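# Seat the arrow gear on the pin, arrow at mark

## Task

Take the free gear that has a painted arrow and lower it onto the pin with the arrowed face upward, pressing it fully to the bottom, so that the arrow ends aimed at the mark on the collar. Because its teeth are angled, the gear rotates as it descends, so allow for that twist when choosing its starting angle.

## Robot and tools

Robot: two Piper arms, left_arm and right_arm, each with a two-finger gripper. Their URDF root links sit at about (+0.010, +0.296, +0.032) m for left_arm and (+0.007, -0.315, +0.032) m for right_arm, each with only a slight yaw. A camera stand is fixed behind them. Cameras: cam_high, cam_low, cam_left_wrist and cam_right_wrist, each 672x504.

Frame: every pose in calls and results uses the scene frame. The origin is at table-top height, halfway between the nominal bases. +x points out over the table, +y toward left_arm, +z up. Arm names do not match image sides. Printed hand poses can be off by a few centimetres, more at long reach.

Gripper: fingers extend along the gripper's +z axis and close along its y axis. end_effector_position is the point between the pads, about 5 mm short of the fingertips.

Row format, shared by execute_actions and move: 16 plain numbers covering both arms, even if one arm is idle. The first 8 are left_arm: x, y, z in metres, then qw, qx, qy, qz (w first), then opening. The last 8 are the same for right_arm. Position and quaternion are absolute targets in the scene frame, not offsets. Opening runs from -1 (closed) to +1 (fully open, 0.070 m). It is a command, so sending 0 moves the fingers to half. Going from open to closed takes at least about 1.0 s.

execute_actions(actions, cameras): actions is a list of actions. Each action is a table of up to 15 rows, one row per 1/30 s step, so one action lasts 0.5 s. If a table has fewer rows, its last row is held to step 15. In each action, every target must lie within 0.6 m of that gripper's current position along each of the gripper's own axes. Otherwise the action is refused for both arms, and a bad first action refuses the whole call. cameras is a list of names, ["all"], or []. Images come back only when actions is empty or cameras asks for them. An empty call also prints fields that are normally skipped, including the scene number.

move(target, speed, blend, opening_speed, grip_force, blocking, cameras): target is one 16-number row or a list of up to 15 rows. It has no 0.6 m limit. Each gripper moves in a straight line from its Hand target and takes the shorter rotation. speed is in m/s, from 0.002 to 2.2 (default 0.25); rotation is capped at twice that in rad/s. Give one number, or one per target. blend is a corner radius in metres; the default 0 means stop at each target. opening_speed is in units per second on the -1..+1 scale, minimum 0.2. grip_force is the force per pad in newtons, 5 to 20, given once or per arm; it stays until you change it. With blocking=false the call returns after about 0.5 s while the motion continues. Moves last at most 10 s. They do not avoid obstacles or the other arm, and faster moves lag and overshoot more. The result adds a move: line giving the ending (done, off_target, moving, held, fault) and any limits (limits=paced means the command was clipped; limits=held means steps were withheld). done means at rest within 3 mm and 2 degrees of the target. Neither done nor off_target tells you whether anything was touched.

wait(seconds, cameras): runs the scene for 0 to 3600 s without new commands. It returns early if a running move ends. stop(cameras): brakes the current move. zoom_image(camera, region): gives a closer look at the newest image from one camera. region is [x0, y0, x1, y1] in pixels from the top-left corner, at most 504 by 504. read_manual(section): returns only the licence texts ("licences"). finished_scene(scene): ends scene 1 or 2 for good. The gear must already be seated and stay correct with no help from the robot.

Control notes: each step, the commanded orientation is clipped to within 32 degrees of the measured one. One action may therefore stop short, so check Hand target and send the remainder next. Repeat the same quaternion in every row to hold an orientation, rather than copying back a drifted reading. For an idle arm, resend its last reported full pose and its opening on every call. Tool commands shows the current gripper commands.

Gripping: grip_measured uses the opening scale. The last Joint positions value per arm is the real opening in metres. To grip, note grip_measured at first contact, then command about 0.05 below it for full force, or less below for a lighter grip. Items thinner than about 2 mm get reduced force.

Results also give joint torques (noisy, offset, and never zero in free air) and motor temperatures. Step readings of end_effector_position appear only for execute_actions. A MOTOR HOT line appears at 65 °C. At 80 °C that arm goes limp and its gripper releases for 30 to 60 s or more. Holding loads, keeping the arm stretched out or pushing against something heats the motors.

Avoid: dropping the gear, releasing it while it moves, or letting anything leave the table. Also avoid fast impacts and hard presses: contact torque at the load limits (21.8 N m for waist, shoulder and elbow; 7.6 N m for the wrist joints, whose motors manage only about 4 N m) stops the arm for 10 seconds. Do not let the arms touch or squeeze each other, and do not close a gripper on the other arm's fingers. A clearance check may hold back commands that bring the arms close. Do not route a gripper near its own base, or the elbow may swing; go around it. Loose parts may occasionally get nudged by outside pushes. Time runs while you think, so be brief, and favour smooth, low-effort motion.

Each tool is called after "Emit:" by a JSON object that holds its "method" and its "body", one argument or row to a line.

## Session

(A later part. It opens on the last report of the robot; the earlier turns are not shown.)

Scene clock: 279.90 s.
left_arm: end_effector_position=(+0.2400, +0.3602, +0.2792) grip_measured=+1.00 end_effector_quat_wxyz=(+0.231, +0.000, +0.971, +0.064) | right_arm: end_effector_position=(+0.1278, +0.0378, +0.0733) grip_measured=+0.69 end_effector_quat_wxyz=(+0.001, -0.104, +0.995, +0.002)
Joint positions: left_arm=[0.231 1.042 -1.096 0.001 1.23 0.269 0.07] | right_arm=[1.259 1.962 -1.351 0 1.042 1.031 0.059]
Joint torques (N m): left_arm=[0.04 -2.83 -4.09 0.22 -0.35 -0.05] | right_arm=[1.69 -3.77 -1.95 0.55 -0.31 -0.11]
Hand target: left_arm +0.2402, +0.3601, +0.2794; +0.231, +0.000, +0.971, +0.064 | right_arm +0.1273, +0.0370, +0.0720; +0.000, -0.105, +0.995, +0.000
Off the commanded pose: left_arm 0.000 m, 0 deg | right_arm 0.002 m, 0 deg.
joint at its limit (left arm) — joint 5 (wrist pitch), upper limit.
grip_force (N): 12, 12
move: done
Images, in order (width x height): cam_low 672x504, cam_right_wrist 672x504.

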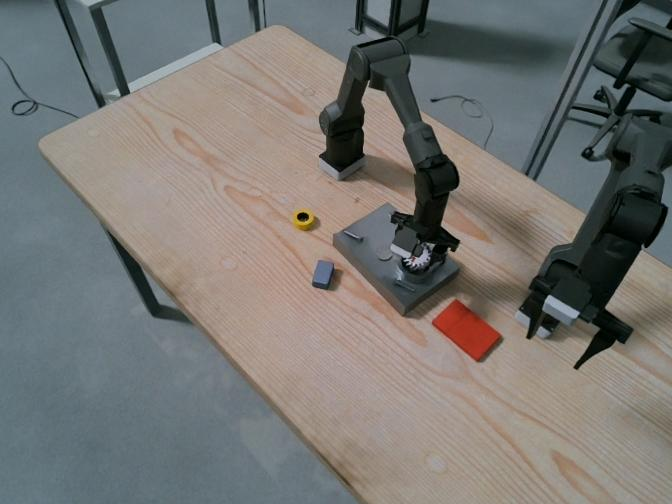

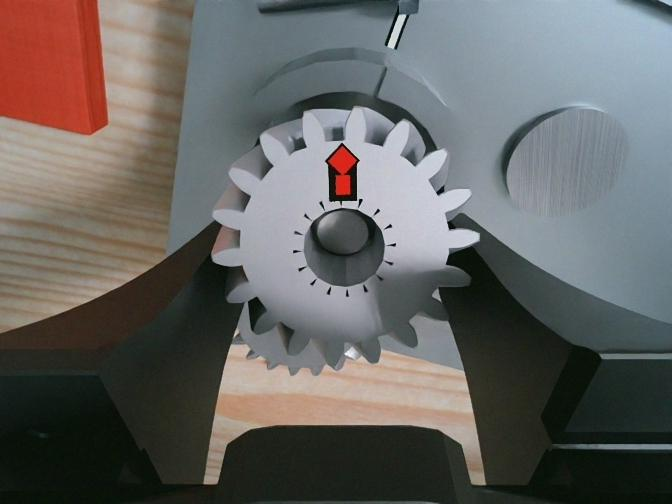

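Emit:
{"method": "move", "body": {
  "target": [
    [0.2402,0.3601,0.2794,0.231,0,0.971,0.064,1,0.1278,0.0375,0.072,0,-0.1564,0.9877,0,0.5]
  ],
  "cameras": ["cam_right_wrist"],
  "speed": 0.04
}}

Emit:
{"method": "move", "body": {
  "target": [
    [0.2402,0.3601,0.2794,0.231,0,0.971,0.064,1,0.1278,0.0375,0.0715,0,-0.2079,0.9781,0,0.5]
  ],
  "cameras": ["cam_right_wrist"],
  "speed": 0.04
}}

Scene clock: 294.97 s.
left_arm: end_effector_position=(+0.2400, +0.3602, +0.2792) grip_measured=+1.00 end_effector_quat_wxyz=(+0.231, +0.000, +0.971, +0.064) | right_arm: end_effector_position=(+0.1277, +0.0364, +0.0719) grip_measured=+0.68 end_effector_quat_wxyz=(-0.001, -0.156, +0.988, -0.002)
Joint positions: left_arm=[0.231 1.042 -1.096 0.001 1.23 0.269 0.07] | right_arm=[1.258 1.966 -1.351 0 1.046 0.925 0.059]
Joint torques (N m): left_arm=[0.04 -2.82 -4.09 0.22 -0.35 -0.04] | right_arm=[-0.42 -5.59 -5 -0.24 -0.14 0.13]
Motor temperatures (°C): left_arm=[33 32 31 34 35 33] | right_arm=[28 38 31 37 34 32]
Hand target: left_arm +0.2402, +0.3601, +0.2794; +0.231, +0.000, +0.971, +0.064 | right_arm +0.1278, +0.0375, +0.0720; +0.000, -0.156, +0.988, +0.000
Off the commanded pose: left_arm 0.000 m, 0 deg | right_arm 0.001 m, 0 deg.
joint at its limit (left arm) — joint 5 (wrist pitch), upper limit.
grip_force (N): 12, 12
move: done

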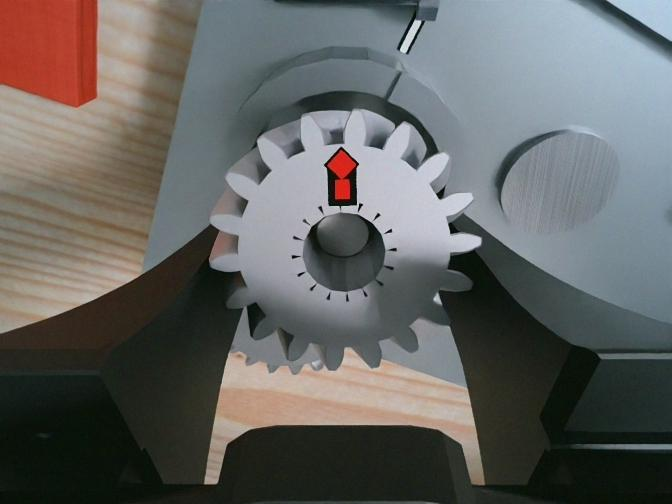

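Scene clock: 296.50 s.
left_arm: end_effector_position=(+0.2400, +0.3602, +0.2792) grip_measured=+1.00 end_effector_quat_wxyz=(+0.231, +0.000, +0.971, +0.064) | right_arm: end_effector_position=(+0.1280, +0.0367, +0.0716) grip_measured=+0.69 end_effector_quat_wxyz=(+0.000, -0.208, +0.978, -0.001)
Joint positions: left_arm=[0.231 1.042 -1.096 0.001 1.23 0.269 0.07] | right_arm=[1.258 1.967 -1.351 -0.001 1.045 0.82 0.059]
Joint torques (N m): left_arm=[0.04 -2.81 -4.09 0.23 -0.35 -0.04] | right_arm=[5.06 -5.99 -8.72 2.16 -2.89 -0.1]
Hand target: left_arm +0.2402, +0.3601, +0.2794; +0.231, +0.000, +0.971, +0.064 | right_arm +0.1278, +0.0375, +0.0715; +0.000, -0.208, +0.978, +0.000
Off the commanded pose: left_arm 0.000 m, 0 deg | right_arm 0.001 m, 0 deg.
joint at its limit (left arm) — joint 5 (wrist pitch), upper limit.
grip_force (N): 12, 12
move: done

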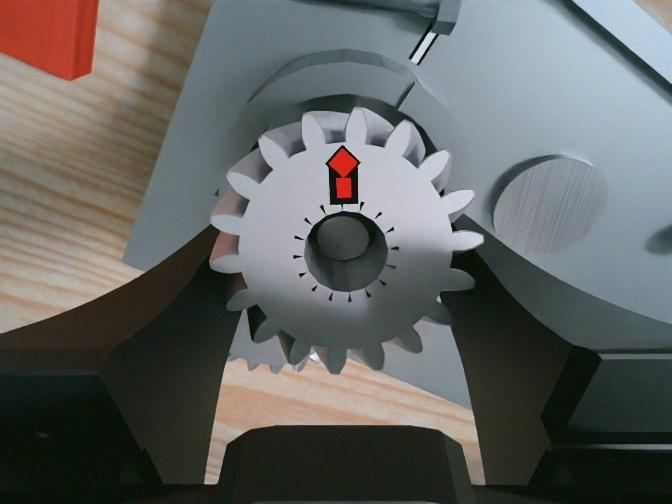

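Emit:
{"method": "zoom_image", "body": {
  "camera": "cam_right_wrist",
  "region": [200, 200, 400, 400]
}}

Emit:
{"method": "zoom_image", "body": {
  "camera": "cam_right_wrist",
  "region": [240, 0, 480, 240]
}}

Scaled by 2.520 from the camera's image (finer frame: 960x720).

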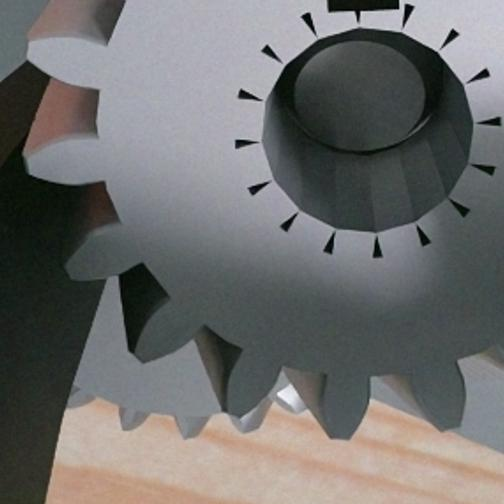

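Scaled by 2.100 from the camera's image (finer frame: 960x720).

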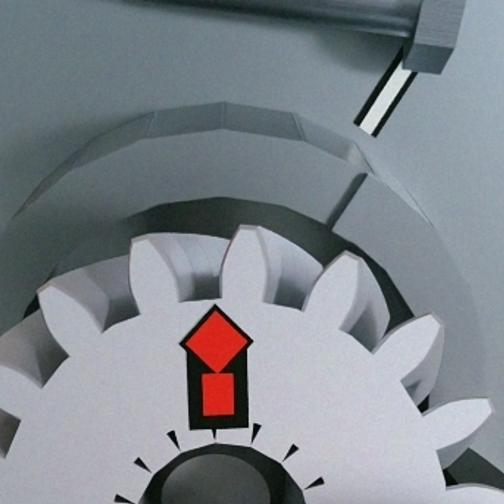

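Emit:
{"method": "move", "body": {
  "target": [
    [0.2402,0.3601,0.2794,0.231,0,0.971,0.064,1,0.1279,0.0370,0.067,0,-0.199,0.980,0,0.5]
  ],
  "cameras": ["cam_right_wrist"],
  "speed": 0.04
}}

Emit:
{"method": "zoom_image", "body": {
  "camera": "cam_right_wrist",
  "region": [230, 130, 450, 350]
}}

Scene clock: 306.33 s.
left_arm: end_effector_position=(+0.2400, +0.3602, +0.2792) grip_measured=+1.00 end_effector_quat_wxyz=(+0.231, +0.000, +0.971, +0.064) | right_arm: end_effector_position=(+0.1279, +0.0375, +0.0674) grip_measured=+0.70 end_effector_quat_wxyz=(+0.000, -0.199, +0.980, +0.001)
Joint positions: left_arm=[0.231 1.042 -1.096 0.001 1.23 0.269 0.07] | right_arm=[1.258 1.972 -1.342 0 1.026 0.839 0.059]
Joint torques (N m): left_arm=[0.05 -2.81 -4.09 0.22 -0.35 -0.04] | right_arm=[7.13 -6.05 -9.43 3.05 -3.24 -0.32]
Motor temperatures (°C): left_arm=[33 32 31 34 35 33] | right_arm=[29 37 31 44 43 32]
Hand target: left_arm +0.2402, +0.3601, +0.2794; +0.231, +0.000, +0.971, +0.064 | right_arm +0.1279, +0.0370, +0.0670; +0.000, -0.199, +0.980, +0.000
Off the commanded pose: left_arm 0.000 m, 0 deg | right_arm 0.001 m, 0 deg.
joint at its limit (left arm) — joint 5 (wrist pitch), upper limit.
grip_force (N): 12, 12
move: done

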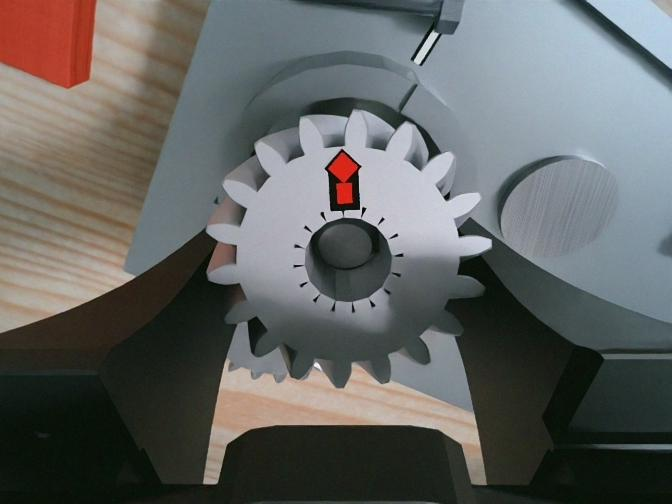

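Scaled by 2.291 from the camera's image (finer frame: 960x720).

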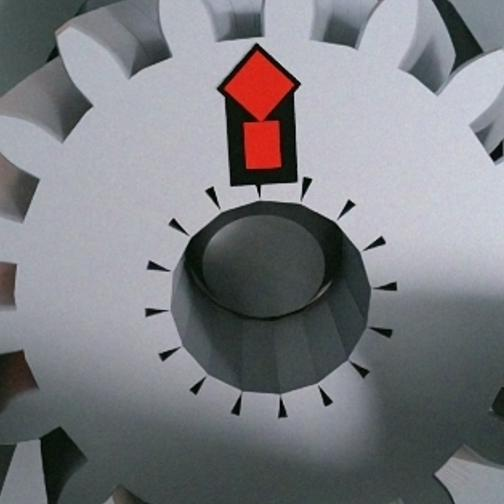

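Emit:
{"method": "move", "body": {
  "target": [
    [0.2402,0.3601,0.2794,0.231,0,0.971,0.064,1,0.1279,0.0370,0.072,0,-0.199,0.980,0,0.5],
    [0.2402,0.3601,0.2794,0.231,0,0.971,0.064,1,0.1249,0.0360,0.072,0,-0.199,0.980,0,0.5]
  ],
  "cameras": ["cam_right_wrist"],
  "speed": 0.04
}}

Emit:
{"method": "zoom_image", "body": {
  "camera": "cam_right_wrist",
  "region": [230, 130, 450, 350]
}}

Emit:
{"method": "move", "body": {
  "target": [
    [0.2402,0.3601,0.2794,0.231,0,0.971,0.064,1,0.1309,0.0380,0.072,0,-0.199,0.980,0,0.5]
  ],
  "cameras": ["cam_right_wrist"],
  "speed": 0.04
}}

Emit:
{"method": "zoom_image", "body": {
  "camera": "cam_right_wrist",
  "region": [230, 130, 450, 350]
}}

Scene clock: 349.13 s.
left_arm: end_effector_position=(+0.2400, +0.3602, +0.2792) grip_measured=+1.00 end_effector_quat_wxyz=(+0.231, +0.000, +0.971, +0.064) | right_arm: end_effector_position=(+0.1260, +0.0361, +0.0715) grip_measured=+0.66 end_effector_quat_wxyz=(+0.001, -0.198, +0.980, +0.000)
Joint positions: left_arm=[0.231 1.042 -1.096 0.001 1.23 0.269 0.07] | right_arm=[1.263 1.961 -1.341 -0.002 1.037 0.846 0.058]
Joint torques (N m): left_arm=[0.05 -2.81 -4.09 0.22 -0.35 -0.04] | right_arm=[2.79 -12.23 -5.38 0.96 0.5 -0.05]
Motor temperatures (°C): left_arm=[33 32 31 33 35 33] | right_arm=[30 36 31 52 61 32]
Hand target: left_arm +0.2402, +0.3601, +0.2794; +0.231, +0.000, +0.971, +0.064 | right_arm +0.1249, +0.0360, +0.0720; +0.000, -0.199, +0.980, +0.000
Off the commanded pose: left_arm 0.000 m, 0 deg | right_arm 0.001 m, 0 deg.
joint at its limit (left arm) — joint 5 (wrist pitch), upper limit.
grip_force (N): 12, 12
move: done

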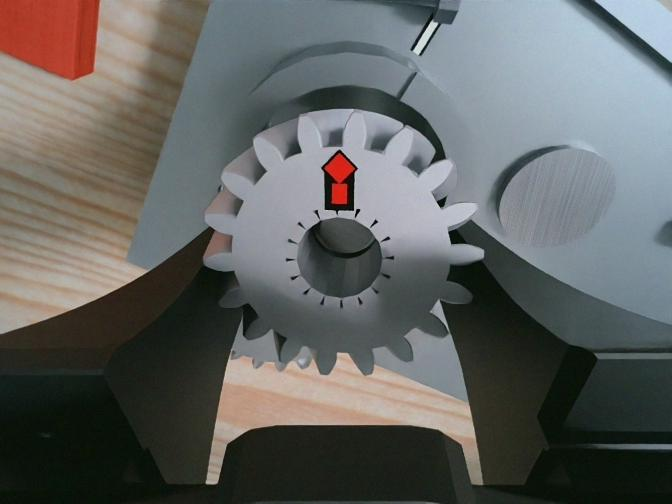

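Scaled by 2.291 from the camera's image (finer frame: 960x720).

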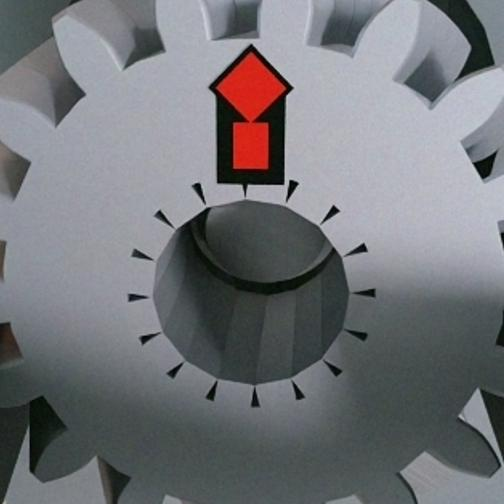

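Scene clock: 349.67 s.
left_arm: end_effector_position=(+0.2400, +0.3602, +0.2792) grip_measured=+1.00 end_effector_quat_wxyz=(+0.231, +0.000, +0.971, +0.064) | right_arm: end_effector_position=(+0.1306, +0.0379, +0.0722) grip_measured=+0.66 end_effector_quat_wxyz=(+0.000, -0.199, +0.980, +0.000)
Joint positions: left_arm=[0.231 1.042 -1.096 0.001 1.23 0.269 0.07] | right_arm=[1.252 1.971 -1.36 0.001 1.048 0.831 0.058]
Joint torques (N m): left_arm=[0.04 -2.81 -4.09 0.22 -0.35 -0.04] | right_arm=[-0.3 -10.09 -8.43 -0.24 -0.15 0.11]
Motor temperatures (°C): left_arm=[33 32 31 33 35 33] | right_arm=[30 36 31 52 60 32]
Hand target: left_arm +0.2402, +0.3601, +0.2794; +0.231, +0.000, +0.971, +0.064 | right_arm +0.1309, +0.0380, +0.0720; +0.000, -0.199, +0.980, +0.000
Off the commanded pose: left_arm 0.000 m, 0 deg | right_arm 0.000 m, 0 deg.
joint at its limit (left arm) — joint 5 (wrist pitch), upper limit.
grip_force (N): 12, 12
move: done

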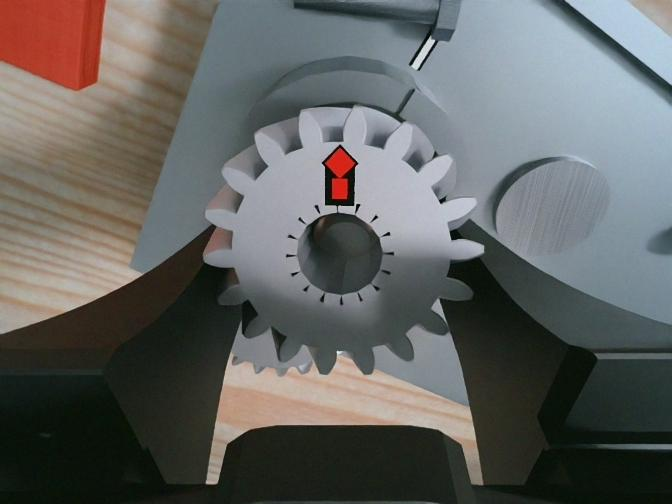

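Scaled by 2.291 from the camera's image (finer frame: 960x720).

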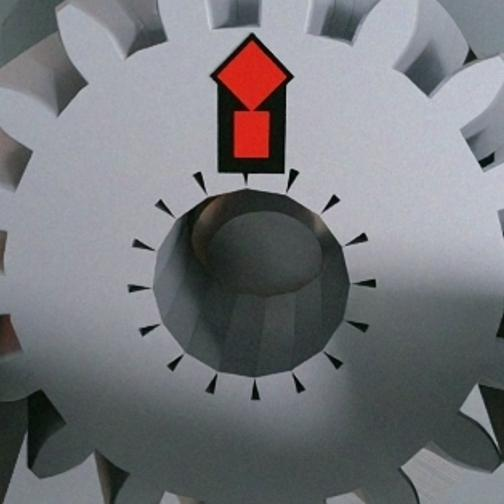

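Emit:
{"method": "move", "body": {
  "target": [
    [0.2402,0.3601,0.2794,0.231,0,0.971,0.064,1,0.1306,0.0379,0.115,0,-0.199,0.980,0,0.5],
    [0.2402,0.3601,0.2794,0.231,0,0.971,0.064,1,0.0955,-0.0815,0.09,0,-0.545,0.839,0,0.5],
    [0.2402,0.3601,0.2794,0.231,0,0.971,0.064,1,0.0955,-0.0815,0.038,0,-0.545,0.839,0,0.5]
  ],
  "cameras": ["cam_right_wrist"],
  "speed": [0.2,0.25,0.06],
  "blend": [0.02,0.01,0]
}}

Emit:
{"method": "zoom_image", "body": {
  "camera": "cam_right_wrist",
  "region": [170, 70, 506, 322]
}}

Scene clock: 376.73 s.
left_arm: end_effector_position=(+0.2400, +0.3602, +0.2792) grip_measured=+1.00 end_effector_quat_wxyz=(+0.231, +0.000, +0.971, +0.064) | right_arm: end_effector_position=(+0.0954, -0.0815, +0.0387) grip_measured=+0.66 end_effector_quat_wxyz=(+0.000, -0.545, +0.838, +0.000)
Joint positions: left_arm=[0.231 1.042 -1.096 0.001 1.23 0.269 0.07] | right_arm=[1.227 1.667 -0.74 0 0.731 0.055 0.058]
Joint torques (N m): left_arm=[0.05 -2.82 -4.09 0.22 -0.35 -0.04] | right_arm=[0.34 -2.96 -3.22 0.19 -1.04 -0.03]
Motor temperatures (°C): left_arm=[33 32 31 33 35 33] | right_arm=[29 37 31 43 39 32]
Hand target: left_arm +0.2402, +0.3601, +0.2794; +0.231, +0.000, +0.971, +0.064 | right_arm +0.0955, -0.0815, +0.0380; +0.000, -0.545, +0.839, +0.000
Off the commanded pose: left_arm 0.000 m, 0 deg | right_arm 0.001 m, 0 deg.
joint at its limit (left arm) — joint 5 (wrist pitch), upper limit.
grip_force (N): 12, 12
move: done

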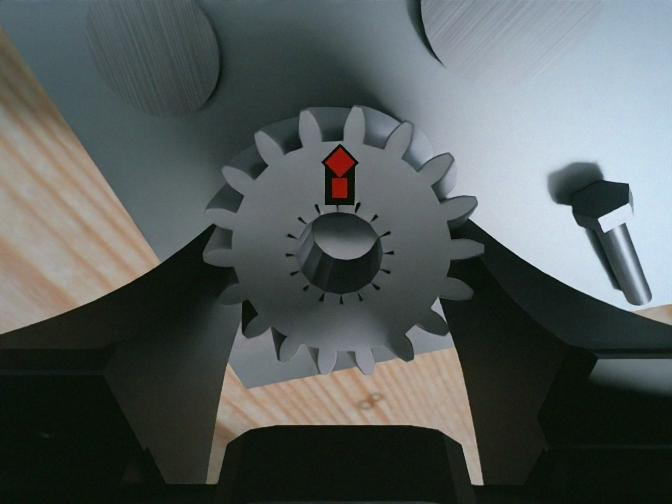

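Scaled by 1.500 from the camera's image (finer frame: 960x720).

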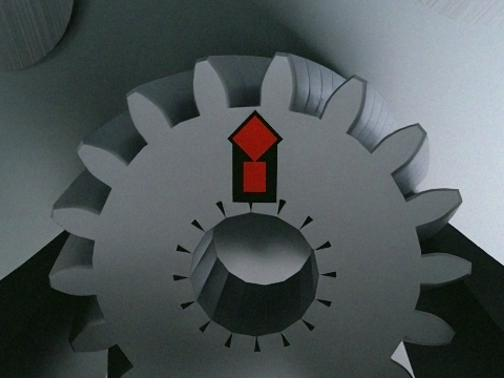

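Emit:
{"method": "move", "body": {
  "target": [
    [0.2402,0.3601,0.2794,0.231,0,0.971,0.064,1,0.0955,-0.0815,0.036,0,-0.545,0.839,0,0.5],
    [0.2402,0.3601,0.2794,0.231,0,0.971,0.064,1,0.0955,-0.0815,0.036,0,-0.545,0.839,0,0.9],
    [0.2402,0.3601,0.2794,0.231,0,0.971,0.064,1,0.0955,-0.0815,0.039,0,-0.545,0.839,0,0.9]
  ],
  "cameras": ["cam_right_wrist"],
  "speed": 0.03
}}

Emit:
{"method": "zoom_image", "body": {
  "camera": "cam_right_wrist",
  "region": [170, 70, 506, 322]
}}

Scene clock: 383.20 s.
left_arm: end_effector_position=(+0.2400, +0.3602, +0.2792) grip_measured=+1.00 end_effector_quat_wxyz=(+0.231, +0.000, +0.971, +0.064) | right_arm: end_effector_position=(+0.0959, -0.0821, +0.0383) grip_measured=+0.90 end_effector_quat_wxyz=(-0.001, -0.545, +0.839, -0.001)
Joint positions: left_arm=[0.231 1.042 -1.096 0.001 1.23 0.269 0.07] | right_arm=[1.225 1.669 -0.741 -0.002 0.732 0.055 0.067]
Joint torques (N m): left_arm=[0.05 -2.82 -4.1 0.22 -0.34 -0.04] | right_arm=[1.05 0.49 5.1 0.38 1.26 0.09]
Hand target: left_arm +0.2402, +0.3601, +0.2794; +0.231, +0.000, +0.971, +0.064 | right_arm +0.0955, -0.0815, +0.0390; +0.000, -0.545, +0.839, +0.000
Off the commanded pose: left_arm 0.000 m, 0 deg | right_arm 0.001 m, 0 deg.
joint at its limit (left arm) — joint 5 (wrist pitch), upper limit.
grip_force (N): 12, 12
move: done

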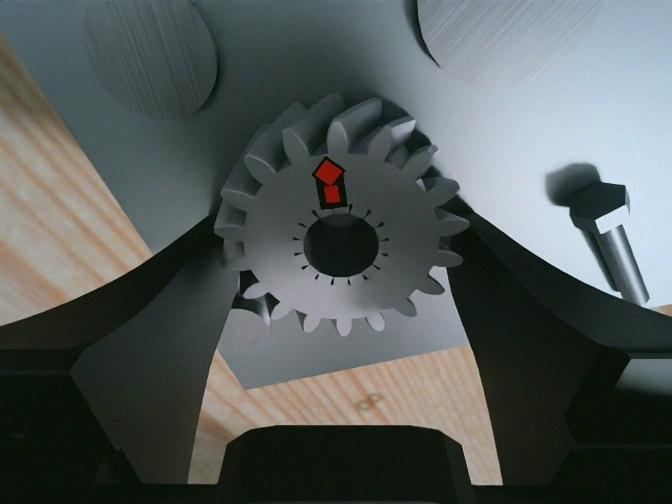

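Scaled by 1.500 from the camera's image (finer frame: 960x720).

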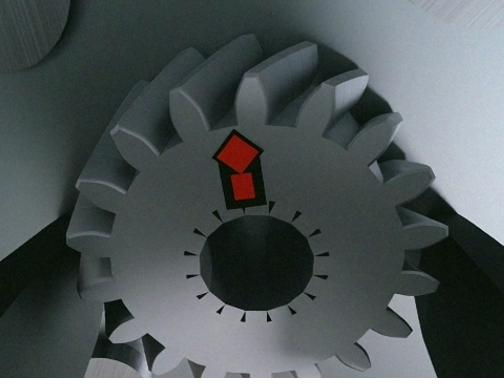

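Emit:
{"method": "move", "body": {
  "target": [
    [0.2402,0.3601,0.2794,0.231,0,0.971,0.064,1,0.0955,-0.0815,0.039,0,-0.545,0.839,0,0.4],
    [0.2402,0.3601,0.2794,0.231,0,0.971,0.064,1,0.0955,-0.0815,0.10,0,-0.545,0.839,0,0.4],
    [0.2402,0.3601,0.2794,0.231,0,0.971,0.064,1,0.1309,0.0373,0.10,0,-0.1045,0.9945,0,0.4],
    [0.2402,0.3601,0.2794,0.231,0,0.971,0.064,1,0.1309,0.0373,0.086,0,-0.1045,0.9945,0,0.4]
  ],
  "cameras": ["cam_right_wrist"],
  "speed": [0.05,0.15,0.2,0.1],
  "blend": [0,0.02,0.005,0],
  "grip_force": 20
}}

Emit:
{"method": "zoom_image", "body": {
  "camera": "cam_right_wrist",
  "region": [230, 110, 450, 330]
}}

Scene clock: 401.37 s.
left_arm: end_effector_position=(+0.2400, +0.3602, +0.2792) grip_measured=+1.00 end_effector_quat_wxyz=(+0.231, +0.000, +0.971, +0.064) | right_arm: end_effector_position=(+0.1309, +0.0370, +0.0851) grip_measured=+0.68 end_effector_quat_wxyz=(-0.001, -0.104, +0.995, -0.001)
Joint positions: left_arm=[0.231 1.042 -1.096 0.001 1.23 0.269 0.07] | right_arm=[1.25 1.951 -1.385 0.001 1.094 1.023 0.059]
Joint torques (N m): left_arm=[0.05 -2.81 -4.1 0.22 -0.34 -0.03] | right_arm=[0.64 -12.06 -7.81 -0.2 -0.01 -0.02]
Hand target: left_arm +0.2402, +0.3601, +0.2794; +0.231, +0.000, +0.971, +0.064 | right_arm +0.1309, +0.0373, +0.0860; +0.000, -0.105, +0.995, +0.000
Off the commanded pose: left_arm 0.000 m, 0 deg | right_arm 0.001 m, 0 deg.
joint at its limit (left arm) — joint 5 (wrist pitch), upper limit.
move: done

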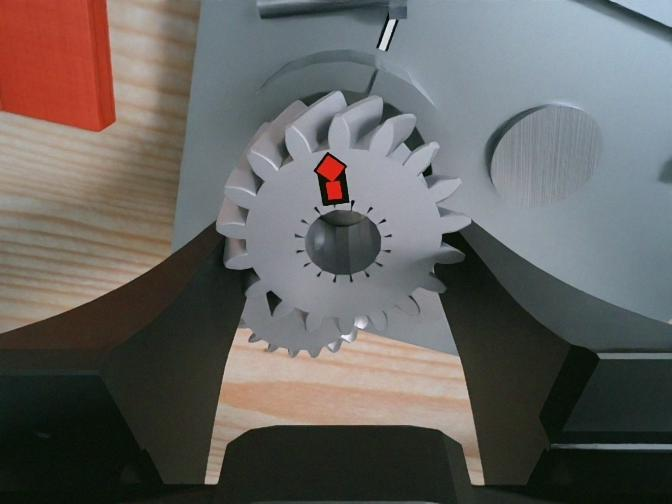

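Scaled by 2.291 from the camera's image (finer frame: 960x720).

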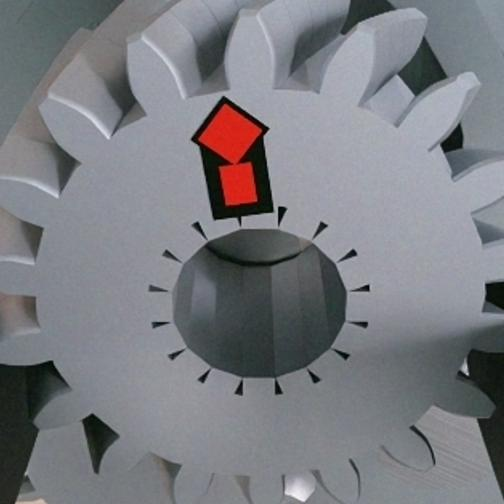

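Emit:
{"method": "zoom_image", "body": {
  "camera": "cam_right_wrist",
  "region": [295, 200, 390, 285]
}}

Scaled by 5.305 from the camera's image (finer frame: 960x720).

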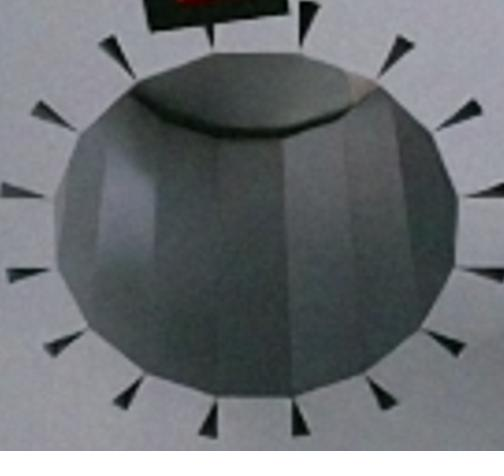

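Emit:
{"method": "move", "body": {
  "target": [
    [0.2402,0.3601,0.2794,0.231,0,0.971,0.064,1,0.1300,0.0373,0.080,0,-0.1045,0.9945,0,0.4]
  ],
  "cameras": ["cam_right_wrist"],
  "speed": 0.05
}}

Emit:
{"method": "zoom_image", "body": {
  "camera": "cam_right_wrist",
  "region": [295, 200, 390, 285]
}}

Emit:
{"method": "zoom_image", "body": {
  "camera": "cam_right_wrist",
  "region": [230, 280, 390, 400]
}}

Scene clock: 441.80 s.
left_arm: end_effector_position=(+0.2400, +0.3602, +0.2792) grip_measured=+1.00 end_effector_quat_wxyz=(+0.231, +0.000, +0.971, +0.064) | right_arm: end_effector_position=(+0.1312, +0.0387, +0.0820) grip_measured=+0.62 end_effector_quat_wxyz=(+0.003, -0.105, +0.994, +0.004)
Joint positions: left_arm=[0.231 1.042 -1.096 0.001 1.23 0.269 0.07] | right_arm=[1.252 1.953 -1.375 -0.002 1.071 1.024 0.057]
Joint torques (N m): left_arm=[0.04 -2.81 -4.1 0.22 -0.34 -0.03] | right_arm=[1.88 -6.14 -1.67 0.71 0.51 0.13]
Motor temperatures (°C): left_arm=[33 32 31 33 34 33] | right_arm=[28 39 31 38 32 32]
Hand target: left_arm +0.2402, +0.3601, +0.2794; +0.231, +0.000, +0.971, +0.064 | right_arm +0.1300, +0.0373, +0.0800; +0.000, -0.104, +0.995, +0.000
Off the commanded pose: left_arm 0.000 m, 0 deg | right_arm 0.003 m, 1 deg.
joint at its limit (left arm) — joint 5 (wrist pitch), upper limit.
move: done

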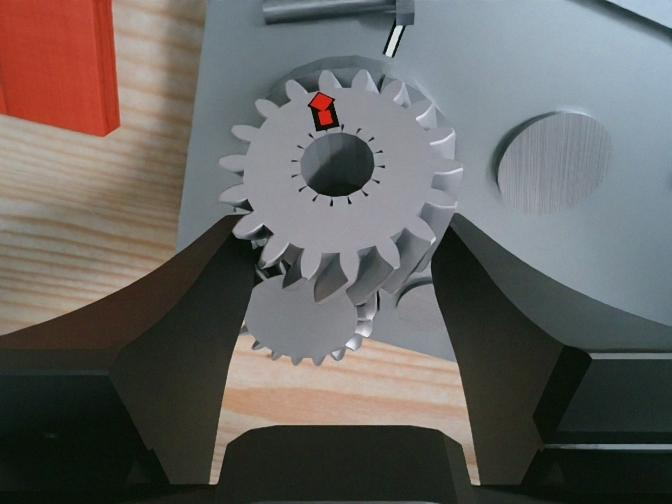

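Scaled by 5.305 from the camera's image (finer frame: 960x720).

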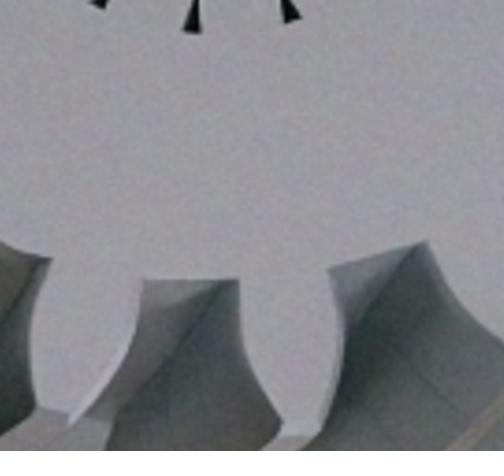

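Scaled by 3.150 from the camera's image (finer frame: 960x720).

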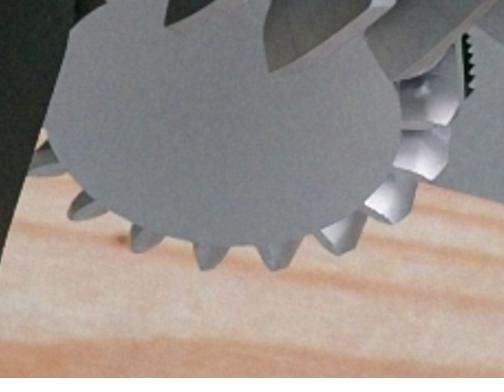

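Emit:
{"method": "zoom_image", "body": {
  "camera": "cam_right_wrist",
  "region": [200, 50, 500, 290]
}}

Emit:
{"method": "execute_actions", "body": {
  "actions": [],
  "cameras": ["cam_low","cam_right_wrist"]
}}

Emit:
{"method": "zoom_image", "body": {
  "camera": "cam_low",
  "region": [370, 200, 470, 300]
}}

Scaled by 1.680 from the camera's image (finer frame: 960x720).

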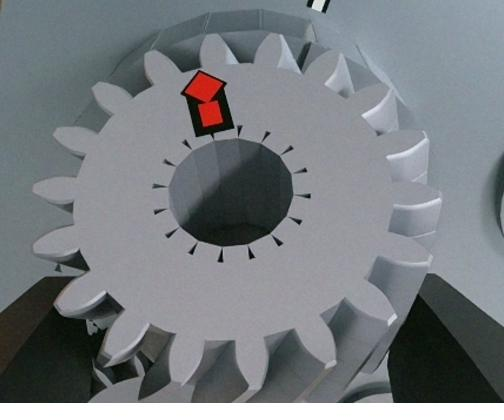

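Scene clock: 448.70 s.
left_arm: end_effector_position=(+0.2400, +0.3602, +0.2792) grip_measured=+1.00 end_effector_quat_wxyz=(+0.231, +0.000, +0.971, +0.064) | right_arm: end_effector_position=(+0.1301, +0.0380, +0.0798) grip_measured=+0.60 end_effector_quat_wxyz=(+0.001, -0.105, +0.994, +0.001)
Joint positions: left_arm=[0.231 1.042 -1.096 0.001 1.23 0.269 0.07] | right_arm=[1.254 1.958 -1.372 0 1.07 1.024 0.056]
Joint torques (N m): left_arm=[0.05 -2.81 -4.1 0.22 -0.34 -0.03] | right_arm=[-4.16 -6.43 5.87 -1.69 3.44 0.33]
Motor temperatures (°C): left_arm=[33 32 31 33 34 33] | right_arm=[29 38 31 39 40 32]
Hand target: left_arm +0.2402, +0.3601, +0.2794; +0.231, +0.000, +0.971, +0.064 | right_arm +0.1300, +0.0373, +0.0800; +0.000, -0.105, +0.995, +0.000
Tool commands: left_gripper/opening=+1.0 right_gripper/opening=+0.4
Off the commanded pose: left_arm 0.000 m, 0 deg | right_arm 0.001 m, 0 deg.
Images, in order (width x height): cam_low 672x504, cam_right_wrist 672x504.

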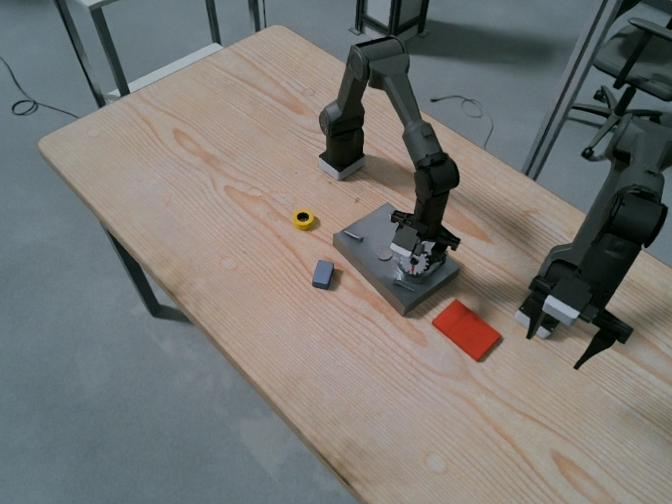

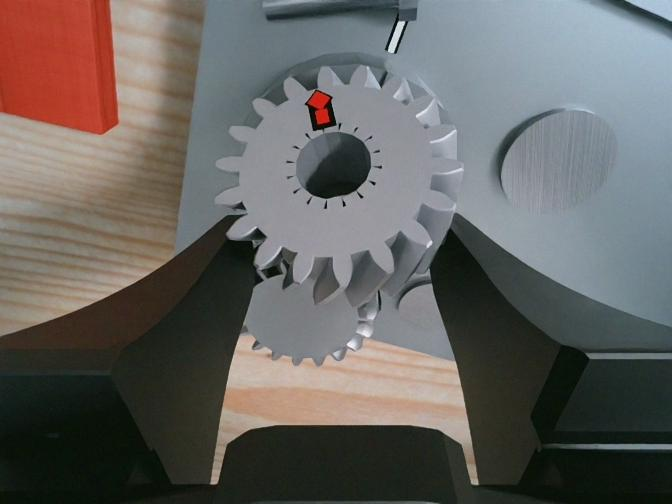

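Scaled by 5.040 from the camera's image (finer frame: 960x720).

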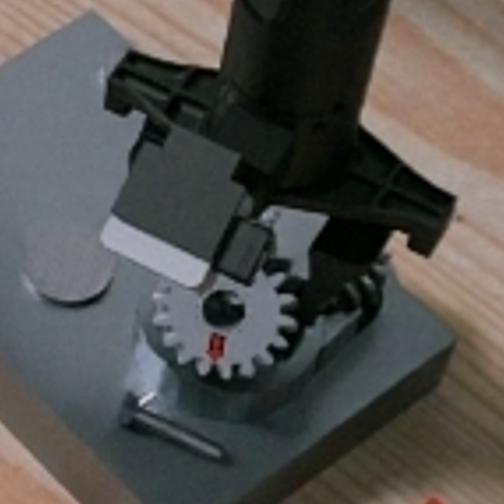

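Emit:
{"method": "move", "body": {
  "target": [
    [0.2402,0.3601,0.2794,0.231,0,0.971,0.064,1,0.1301,0.0380,0.12,0,-0.1045,0.9945,0,0.4]
  ],
  "cameras": ["cam_right_wrist"],
  "speed": 0.08
}}

Emit:
{"method": "zoom_image", "body": {
  "camera": "cam_right_wrist",
  "region": [200, 50, 500, 290]
}}

Scene clock: 467.03 s.
left_arm: end_effector_position=(+0.2400, +0.3602, +0.2792) grip_measured=+1.00 end_effector_quat_wxyz=(+0.231, +0.000, +0.971, +0.064) | right_arm: end_effector_position=(+0.1302, +0.0377, +0.1199) grip_measured=+0.59 end_effector_quat_wxyz=(+0.000, -0.104, +0.995, -0.001)
Joint positions: left_arm=[0.231 1.042 -1.096 0.001 1.23 0.269 0.07] | right_arm=[1.253 1.912 -1.469 0 1.216 1.025 0.056]
Joint torques (N m): left_arm=[0.06 -2.82 -4.1 0.22 -0.34 -0.02] | right_arm=[0.85 -10.63 -7.72 0.07 -0.15 -0.04]
Motor temperatures (°C): left_arm=[33 31 31 33 34 33] | right_arm=[29 37 31 41 57 32]
Hand target: left_arm +0.2402, +0.3601, +0.2794; +0.231, +0.000, +0.971, +0.064 | right_arm +0.1301, +0.0380, +0.1200; +0.000, -0.105, +0.995, +0.000
Off the commanded pose: left_arm 0.000 m, 0 deg | right_arm 0.000 m, 0 deg.
joint at its limit (left arm) — joint 5 (wrist pitch), upper limit.
move: done

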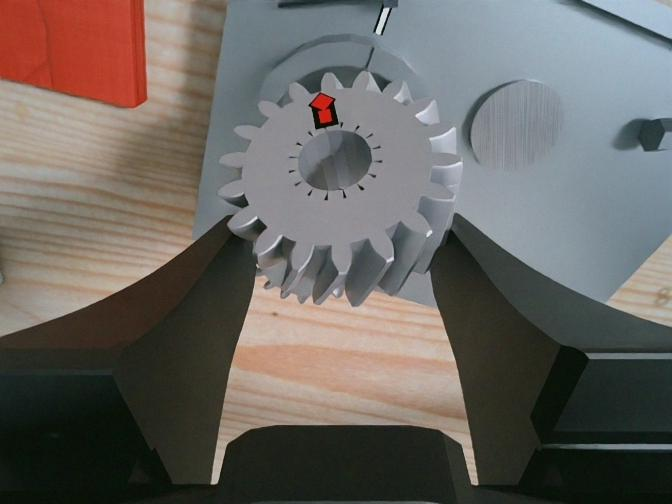

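Scaled by 1.680 from the camera's image (finer frame: 960x720).

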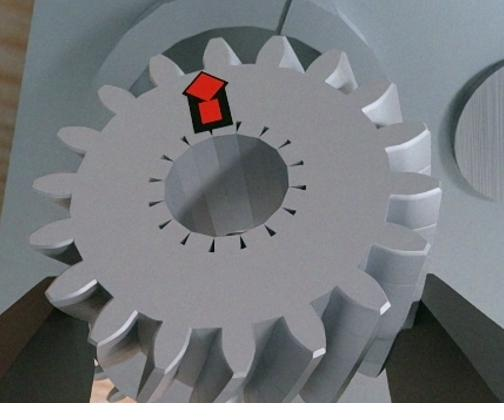

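Emit:
{"method": "move", "body": {
  "target": [
    [0.2402,0.3601,0.2794,0.231,0,0.971,0.064,1,0.0955,-0.0815,0.11,0,-0.545,0.839,0,0.4],
    [0.2402,0.3601,0.2794,0.231,0,0.971,0.064,1,0.0955,-0.0815,0.055,0,-0.545,0.839,0,0.4]
  ],
  "cameras": ["cam_right_wrist"],
  "speed": [0.2,0.08],
  "blend": [0.02,0],
  "grip_force": 10
}}

Emit:
{"method": "zoom_image", "body": {
  "camera": "cam_low",
  "region": [340, 160, 460, 280]
}}

Scene clock: 476.70 s.
left_arm: end_effector_position=(+0.2400, +0.3602, +0.2792) grip_measured=+1.00 end_effector_quat_wxyz=(+0.231, +0.000, +0.971, +0.064) | right_arm: end_effector_position=(+0.0956, -0.0814, +0.0548) grip_measured=+0.60 end_effector_quat_wxyz=(+0.000, -0.545, +0.839, +0.000)
Joint positions: left_arm=[0.231 1.042 -1.096 0.001 1.23 0.269 0.07] | right_arm=[1.226 1.625 -0.769 0 0.802 0.055 0.056]
Joint torques (N m): left_arm=[0.06 -2.82 -4.1 0.22 -0.34 -0.02] | right_arm=[-0.18 -6.6 -5.69 0.19 0.1 0.11]
Motor temperatures (°C): left_arm=[33 31 31 33 34 33] | right_arm=[29 37 31 40 48 32]
Hand target: left_arm +0.2402, +0.3601, +0.2794; +0.231, +0.000, +0.971, +0.064 | right_arm +0.0955, -0.0815, +0.0550; +0.000, -0.545, +0.839, +0.000
Off the commanded pose: left_arm 0.000 m, 0 deg | right_arm 0.000 m, 0 deg.
joint at its limit (left arm) — joint 5 (wrist pitch), upper limit.
grip_force (N): 10, 10
move: done

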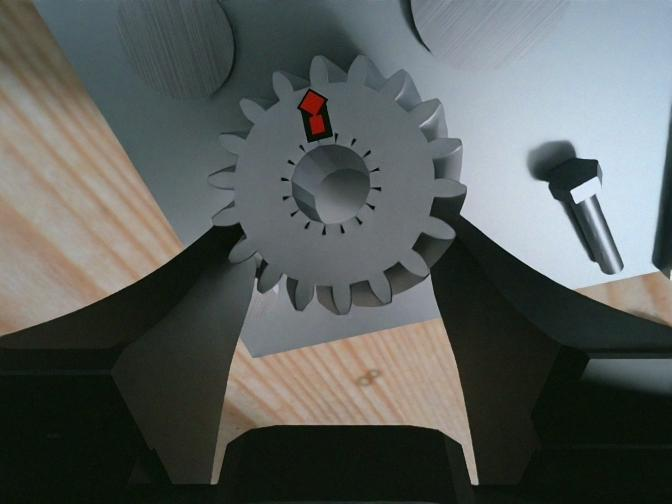

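This scene's latest camera images include none from cam_low. They are from: cam_right_wrist. cam_low's image comes with the result of a call that names it in "cameras".

It's rotating flat. Continue down.

Emit:
{"method": "move", "body": {
  "target": [
    [0.2402,0.3601,0.2794,0.231,0,0.971,0.064,1,0.0955,-0.0815,0.044,0,-0.545,0.839,0,0.4]
  ],
  "cameras": ["cam_right_wrist","cam_low"],
  "speed": [0.05]
}}

Emit:
{"method": "zoom_image", "body": {
  "camera": "cam_low",
  "region": [340, 160, 460, 280]
}}

Scene clock: 480.80 s.
left_arm: end_effector_position=(+0.2400, +0.3602, +0.2792) grip_measured=+1.00 end_effector_quat_wxyz=(+0.231, +0.000, +0.971, +0.064) | right_arm: end_effector_position=(+0.0958, -0.0809, +0.0444) grip_measured=+0.60 end_effector_quat_wxyz=(+0.001, -0.545, +0.839, +0.001)
Joint positions: left_arm=[0.231 1.042 -1.096 0.001 1.23 0.269 0.07] | right_arm=[1.226 1.652 -0.75 0 0.754 0.055 0.056]
Joint torques (N m): left_arm=[0.06 -2.81 -4.1 0.22 -0.34 -0.02] | right_arm=[0.09 -4.97 -3.84 0.03 0 0.03]
Hand target: left_arm +0.2402, +0.3601, +0.2794; +0.231, +0.000, +0.971, +0.064 | right_arm +0.0955, -0.0815, +0.0440; +0.000, -0.545, +0.839, +0.000
Off the commanded pose: left_arm 0.000 m, 0 deg | right_arm 0.001 m, 0 deg.
joint at its limit (left arm) — joint 5 (wrist pitch), upper limit.
grip_force (N): 10, 10
move: done
Images, in order (width x height): cam_low 672x504, cam_right_wrist 672x504.

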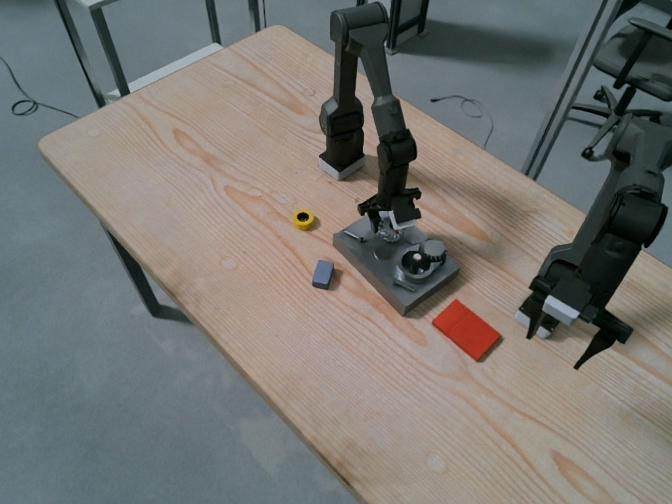

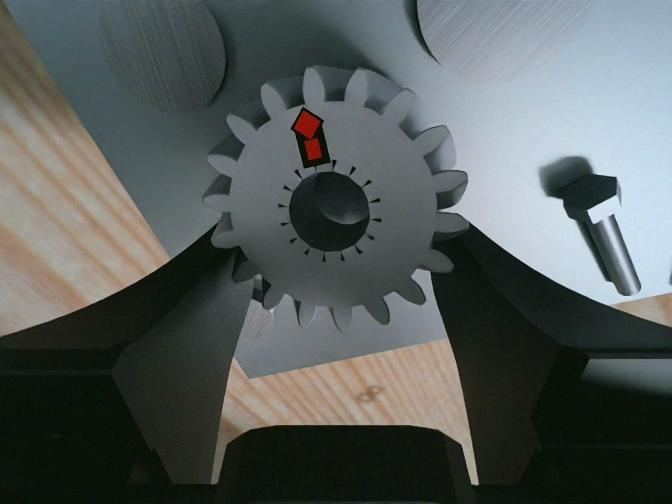

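Scaled by 4.200 from the camera's image (finer frame: 960x720).

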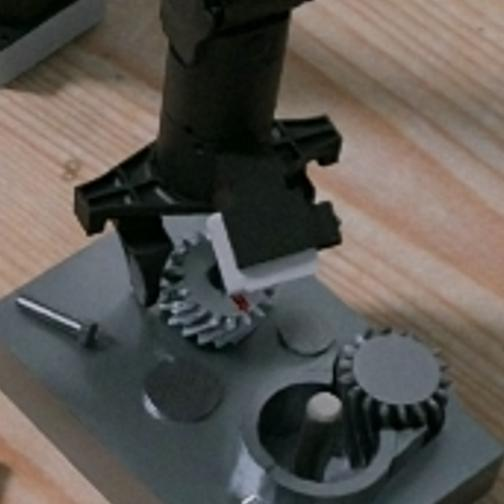

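Emit:
{"method": "move", "body": {
  "target": [
    [0.2402,0.3601,0.2794,0.231,0,0.971,0.064,1,0.0955,-0.0815,0.038,0,-0.545,0.839,0,0.4],
    [0.2402,0.3601,0.2794,0.231,0,0.971,0.064,1,0.0955,-0.0815,0.038,0,-0.545,0.839,0,1],
    [0.2402,0.3601,0.2794,0.231,0,0.971,0.064,1,0.0955,-0.0815,0.11,0,-0.545,0.839,0,1],
    [0.2402,0.3601,0.2794,0.231,0,0.971,0.064,1,0.127,0.0373,0.11,0,-0.1045,0.9945,0,1],
    [0.2402,0.3601,0.2794,0.231,0,0.971,0.064,1,0.127,0.0373,0.08,0,-0.1045,0.9945,0,1]
  ],
  "cameras": ["cam_right_wrist","cam_low"],
  "speed": [0.04,0.1,0.15,0.25,0.1],
  "blend": [0,0,0.01,0.01,0]
}}

Emit:
{"method": "zoom_image", "body": {
  "camera": "cam_right_wrist",
  "region": [200, 50, 500, 290]
}}

Scene clock: 493.47 s.
left_arm: end_effector_position=(+0.2400, +0.3602, +0.2792) grip_measured=+1.00 end_effector_quat_wxyz=(+0.231, +0.000, +0.971, +0.064) | right_arm: end_effector_position=(+0.1268, +0.0370, +0.0791) grip_measured=+1.00 end_effector_quat_wxyz=(-0.001, -0.104, +0.995, -0.001)
Joint positions: left_arm=[0.231 1.042 -1.096 0.001 1.23 0.269 0.07] | right_arm=[1.261 1.955 -1.365 0.001 1.07 1.033 0.07]
Joint torques (N m): left_arm=[0.06 -2.8 -4.11 0.22 -0.34 -0.02] | right_arm=[0.66 -10.29 -6.39 -0.11 0.05 -0.01]
Motor temperatures (°C): left_arm=[33 31 31 33 34 33] | right_arm=[29 37 30 39 39 32]
Hand target: left_arm +0.2402, +0.3601, +0.2794; +0.231, +0.000, +0.971, +0.064 | right_arm +0.1270, +0.0373, +0.0800; +0.000, -0.105, +0.995, +0.000
Off the commanded pose: left_arm 0.000 m, 0 deg | right_arm 0.001 m, 0 deg.
joint at its limit (left arm) — joint 5 (wrist pitch), upper limit.
grip_force (N): 10, 10
move: done
Images, in order (width x height): cam_low 672x504, cam_right_wrist 672x504.

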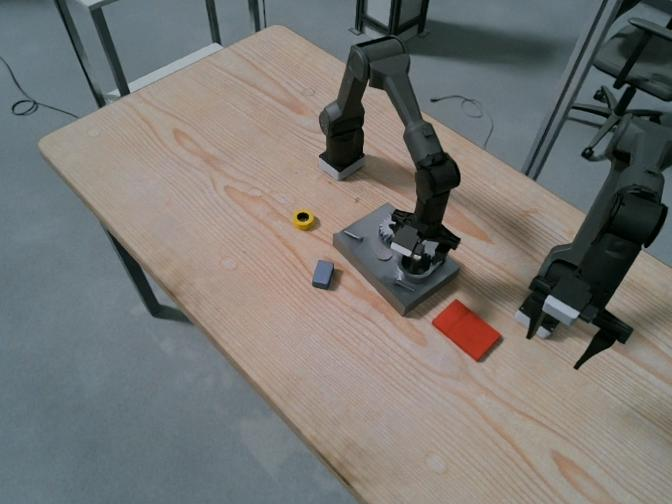

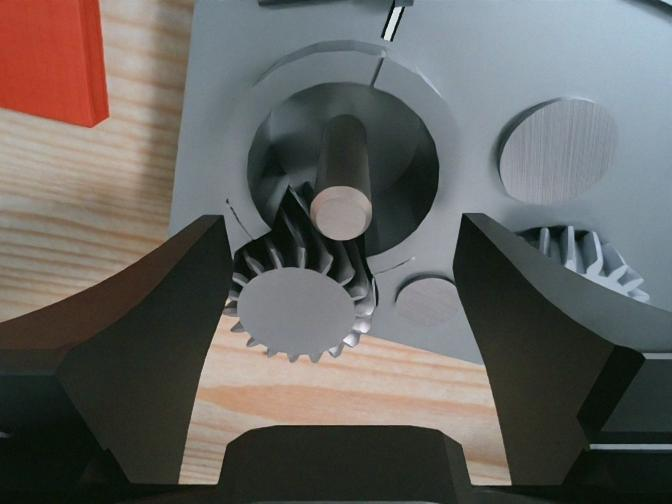

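Scaled by 1.680 from the camera's image (finer frame: 960x720).

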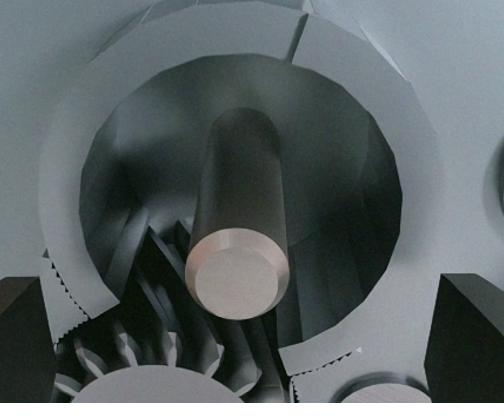

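Emit:
{"method": "move", "body": {
  "target": [
    [0.2402,0.3601,0.2794,0.231,0,0.971,0.064,1,0.127,0.0377,0.068,0,-0.1045,0.9945,0,1]
  ],
  "cameras": ["cam_right_wrist"],
  "speed": 0.1
}}

Emit:
{"method": "zoom_image", "body": {
  "camera": "cam_right_wrist",
  "region": [200, 110, 500, 350]
}}

Scene clock: 507.13 s.
left_arm: end_effector_position=(+0.2400, +0.3602, +0.2792) grip_measured=+1.00 end_effector_quat_wxyz=(+0.231, +0.000, +0.971, +0.064) | right_arm: end_effector_position=(+0.1271, +0.0379, +0.0679) grip_measured=+1.00 end_effector_quat_wxyz=(+0.000, -0.104, +0.995, +0.000)
Joint positions: left_arm=[0.231 1.042 -1.096 0.001 1.23 0.269 0.07] | right_arm=[1.261 1.973 -1.345 0.001 1.03 1.033 0.07]
Joint torques (N m): left_arm=[0.06 -2.8 -4.11 0.22 -0.34 -0.01] | right_arm=[0.34 -9.98 -5.09 0.15 0.04 0.15]
Hand target: left_arm +0.2402, +0.3601, +0.2794; +0.231, +0.000, +0.971, +0.064 | right_arm +0.1270, +0.0377, +0.0680; +0.000, -0.105, +0.995, +0.000
Off the commanded pose: left_arm 0.000 m, 0 deg | right_arm 0.000 m, 0 deg.
joint at its limit (left arm) — joint 5 (wrist pitch), upper limit.
grip_force (N): 10, 10
move: done

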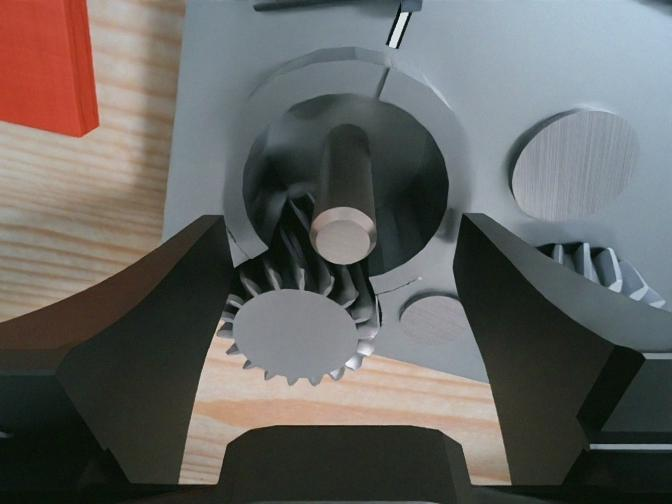

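Scaled by 1.680 from the camera's image (finer frame: 960x720).

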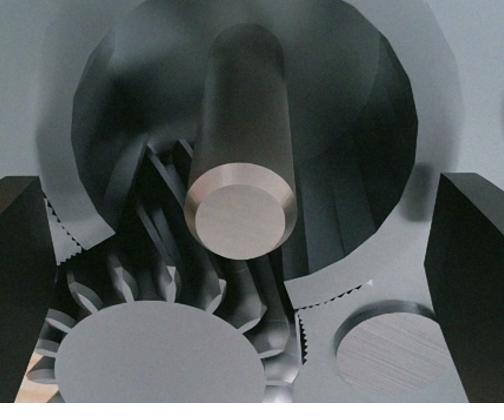

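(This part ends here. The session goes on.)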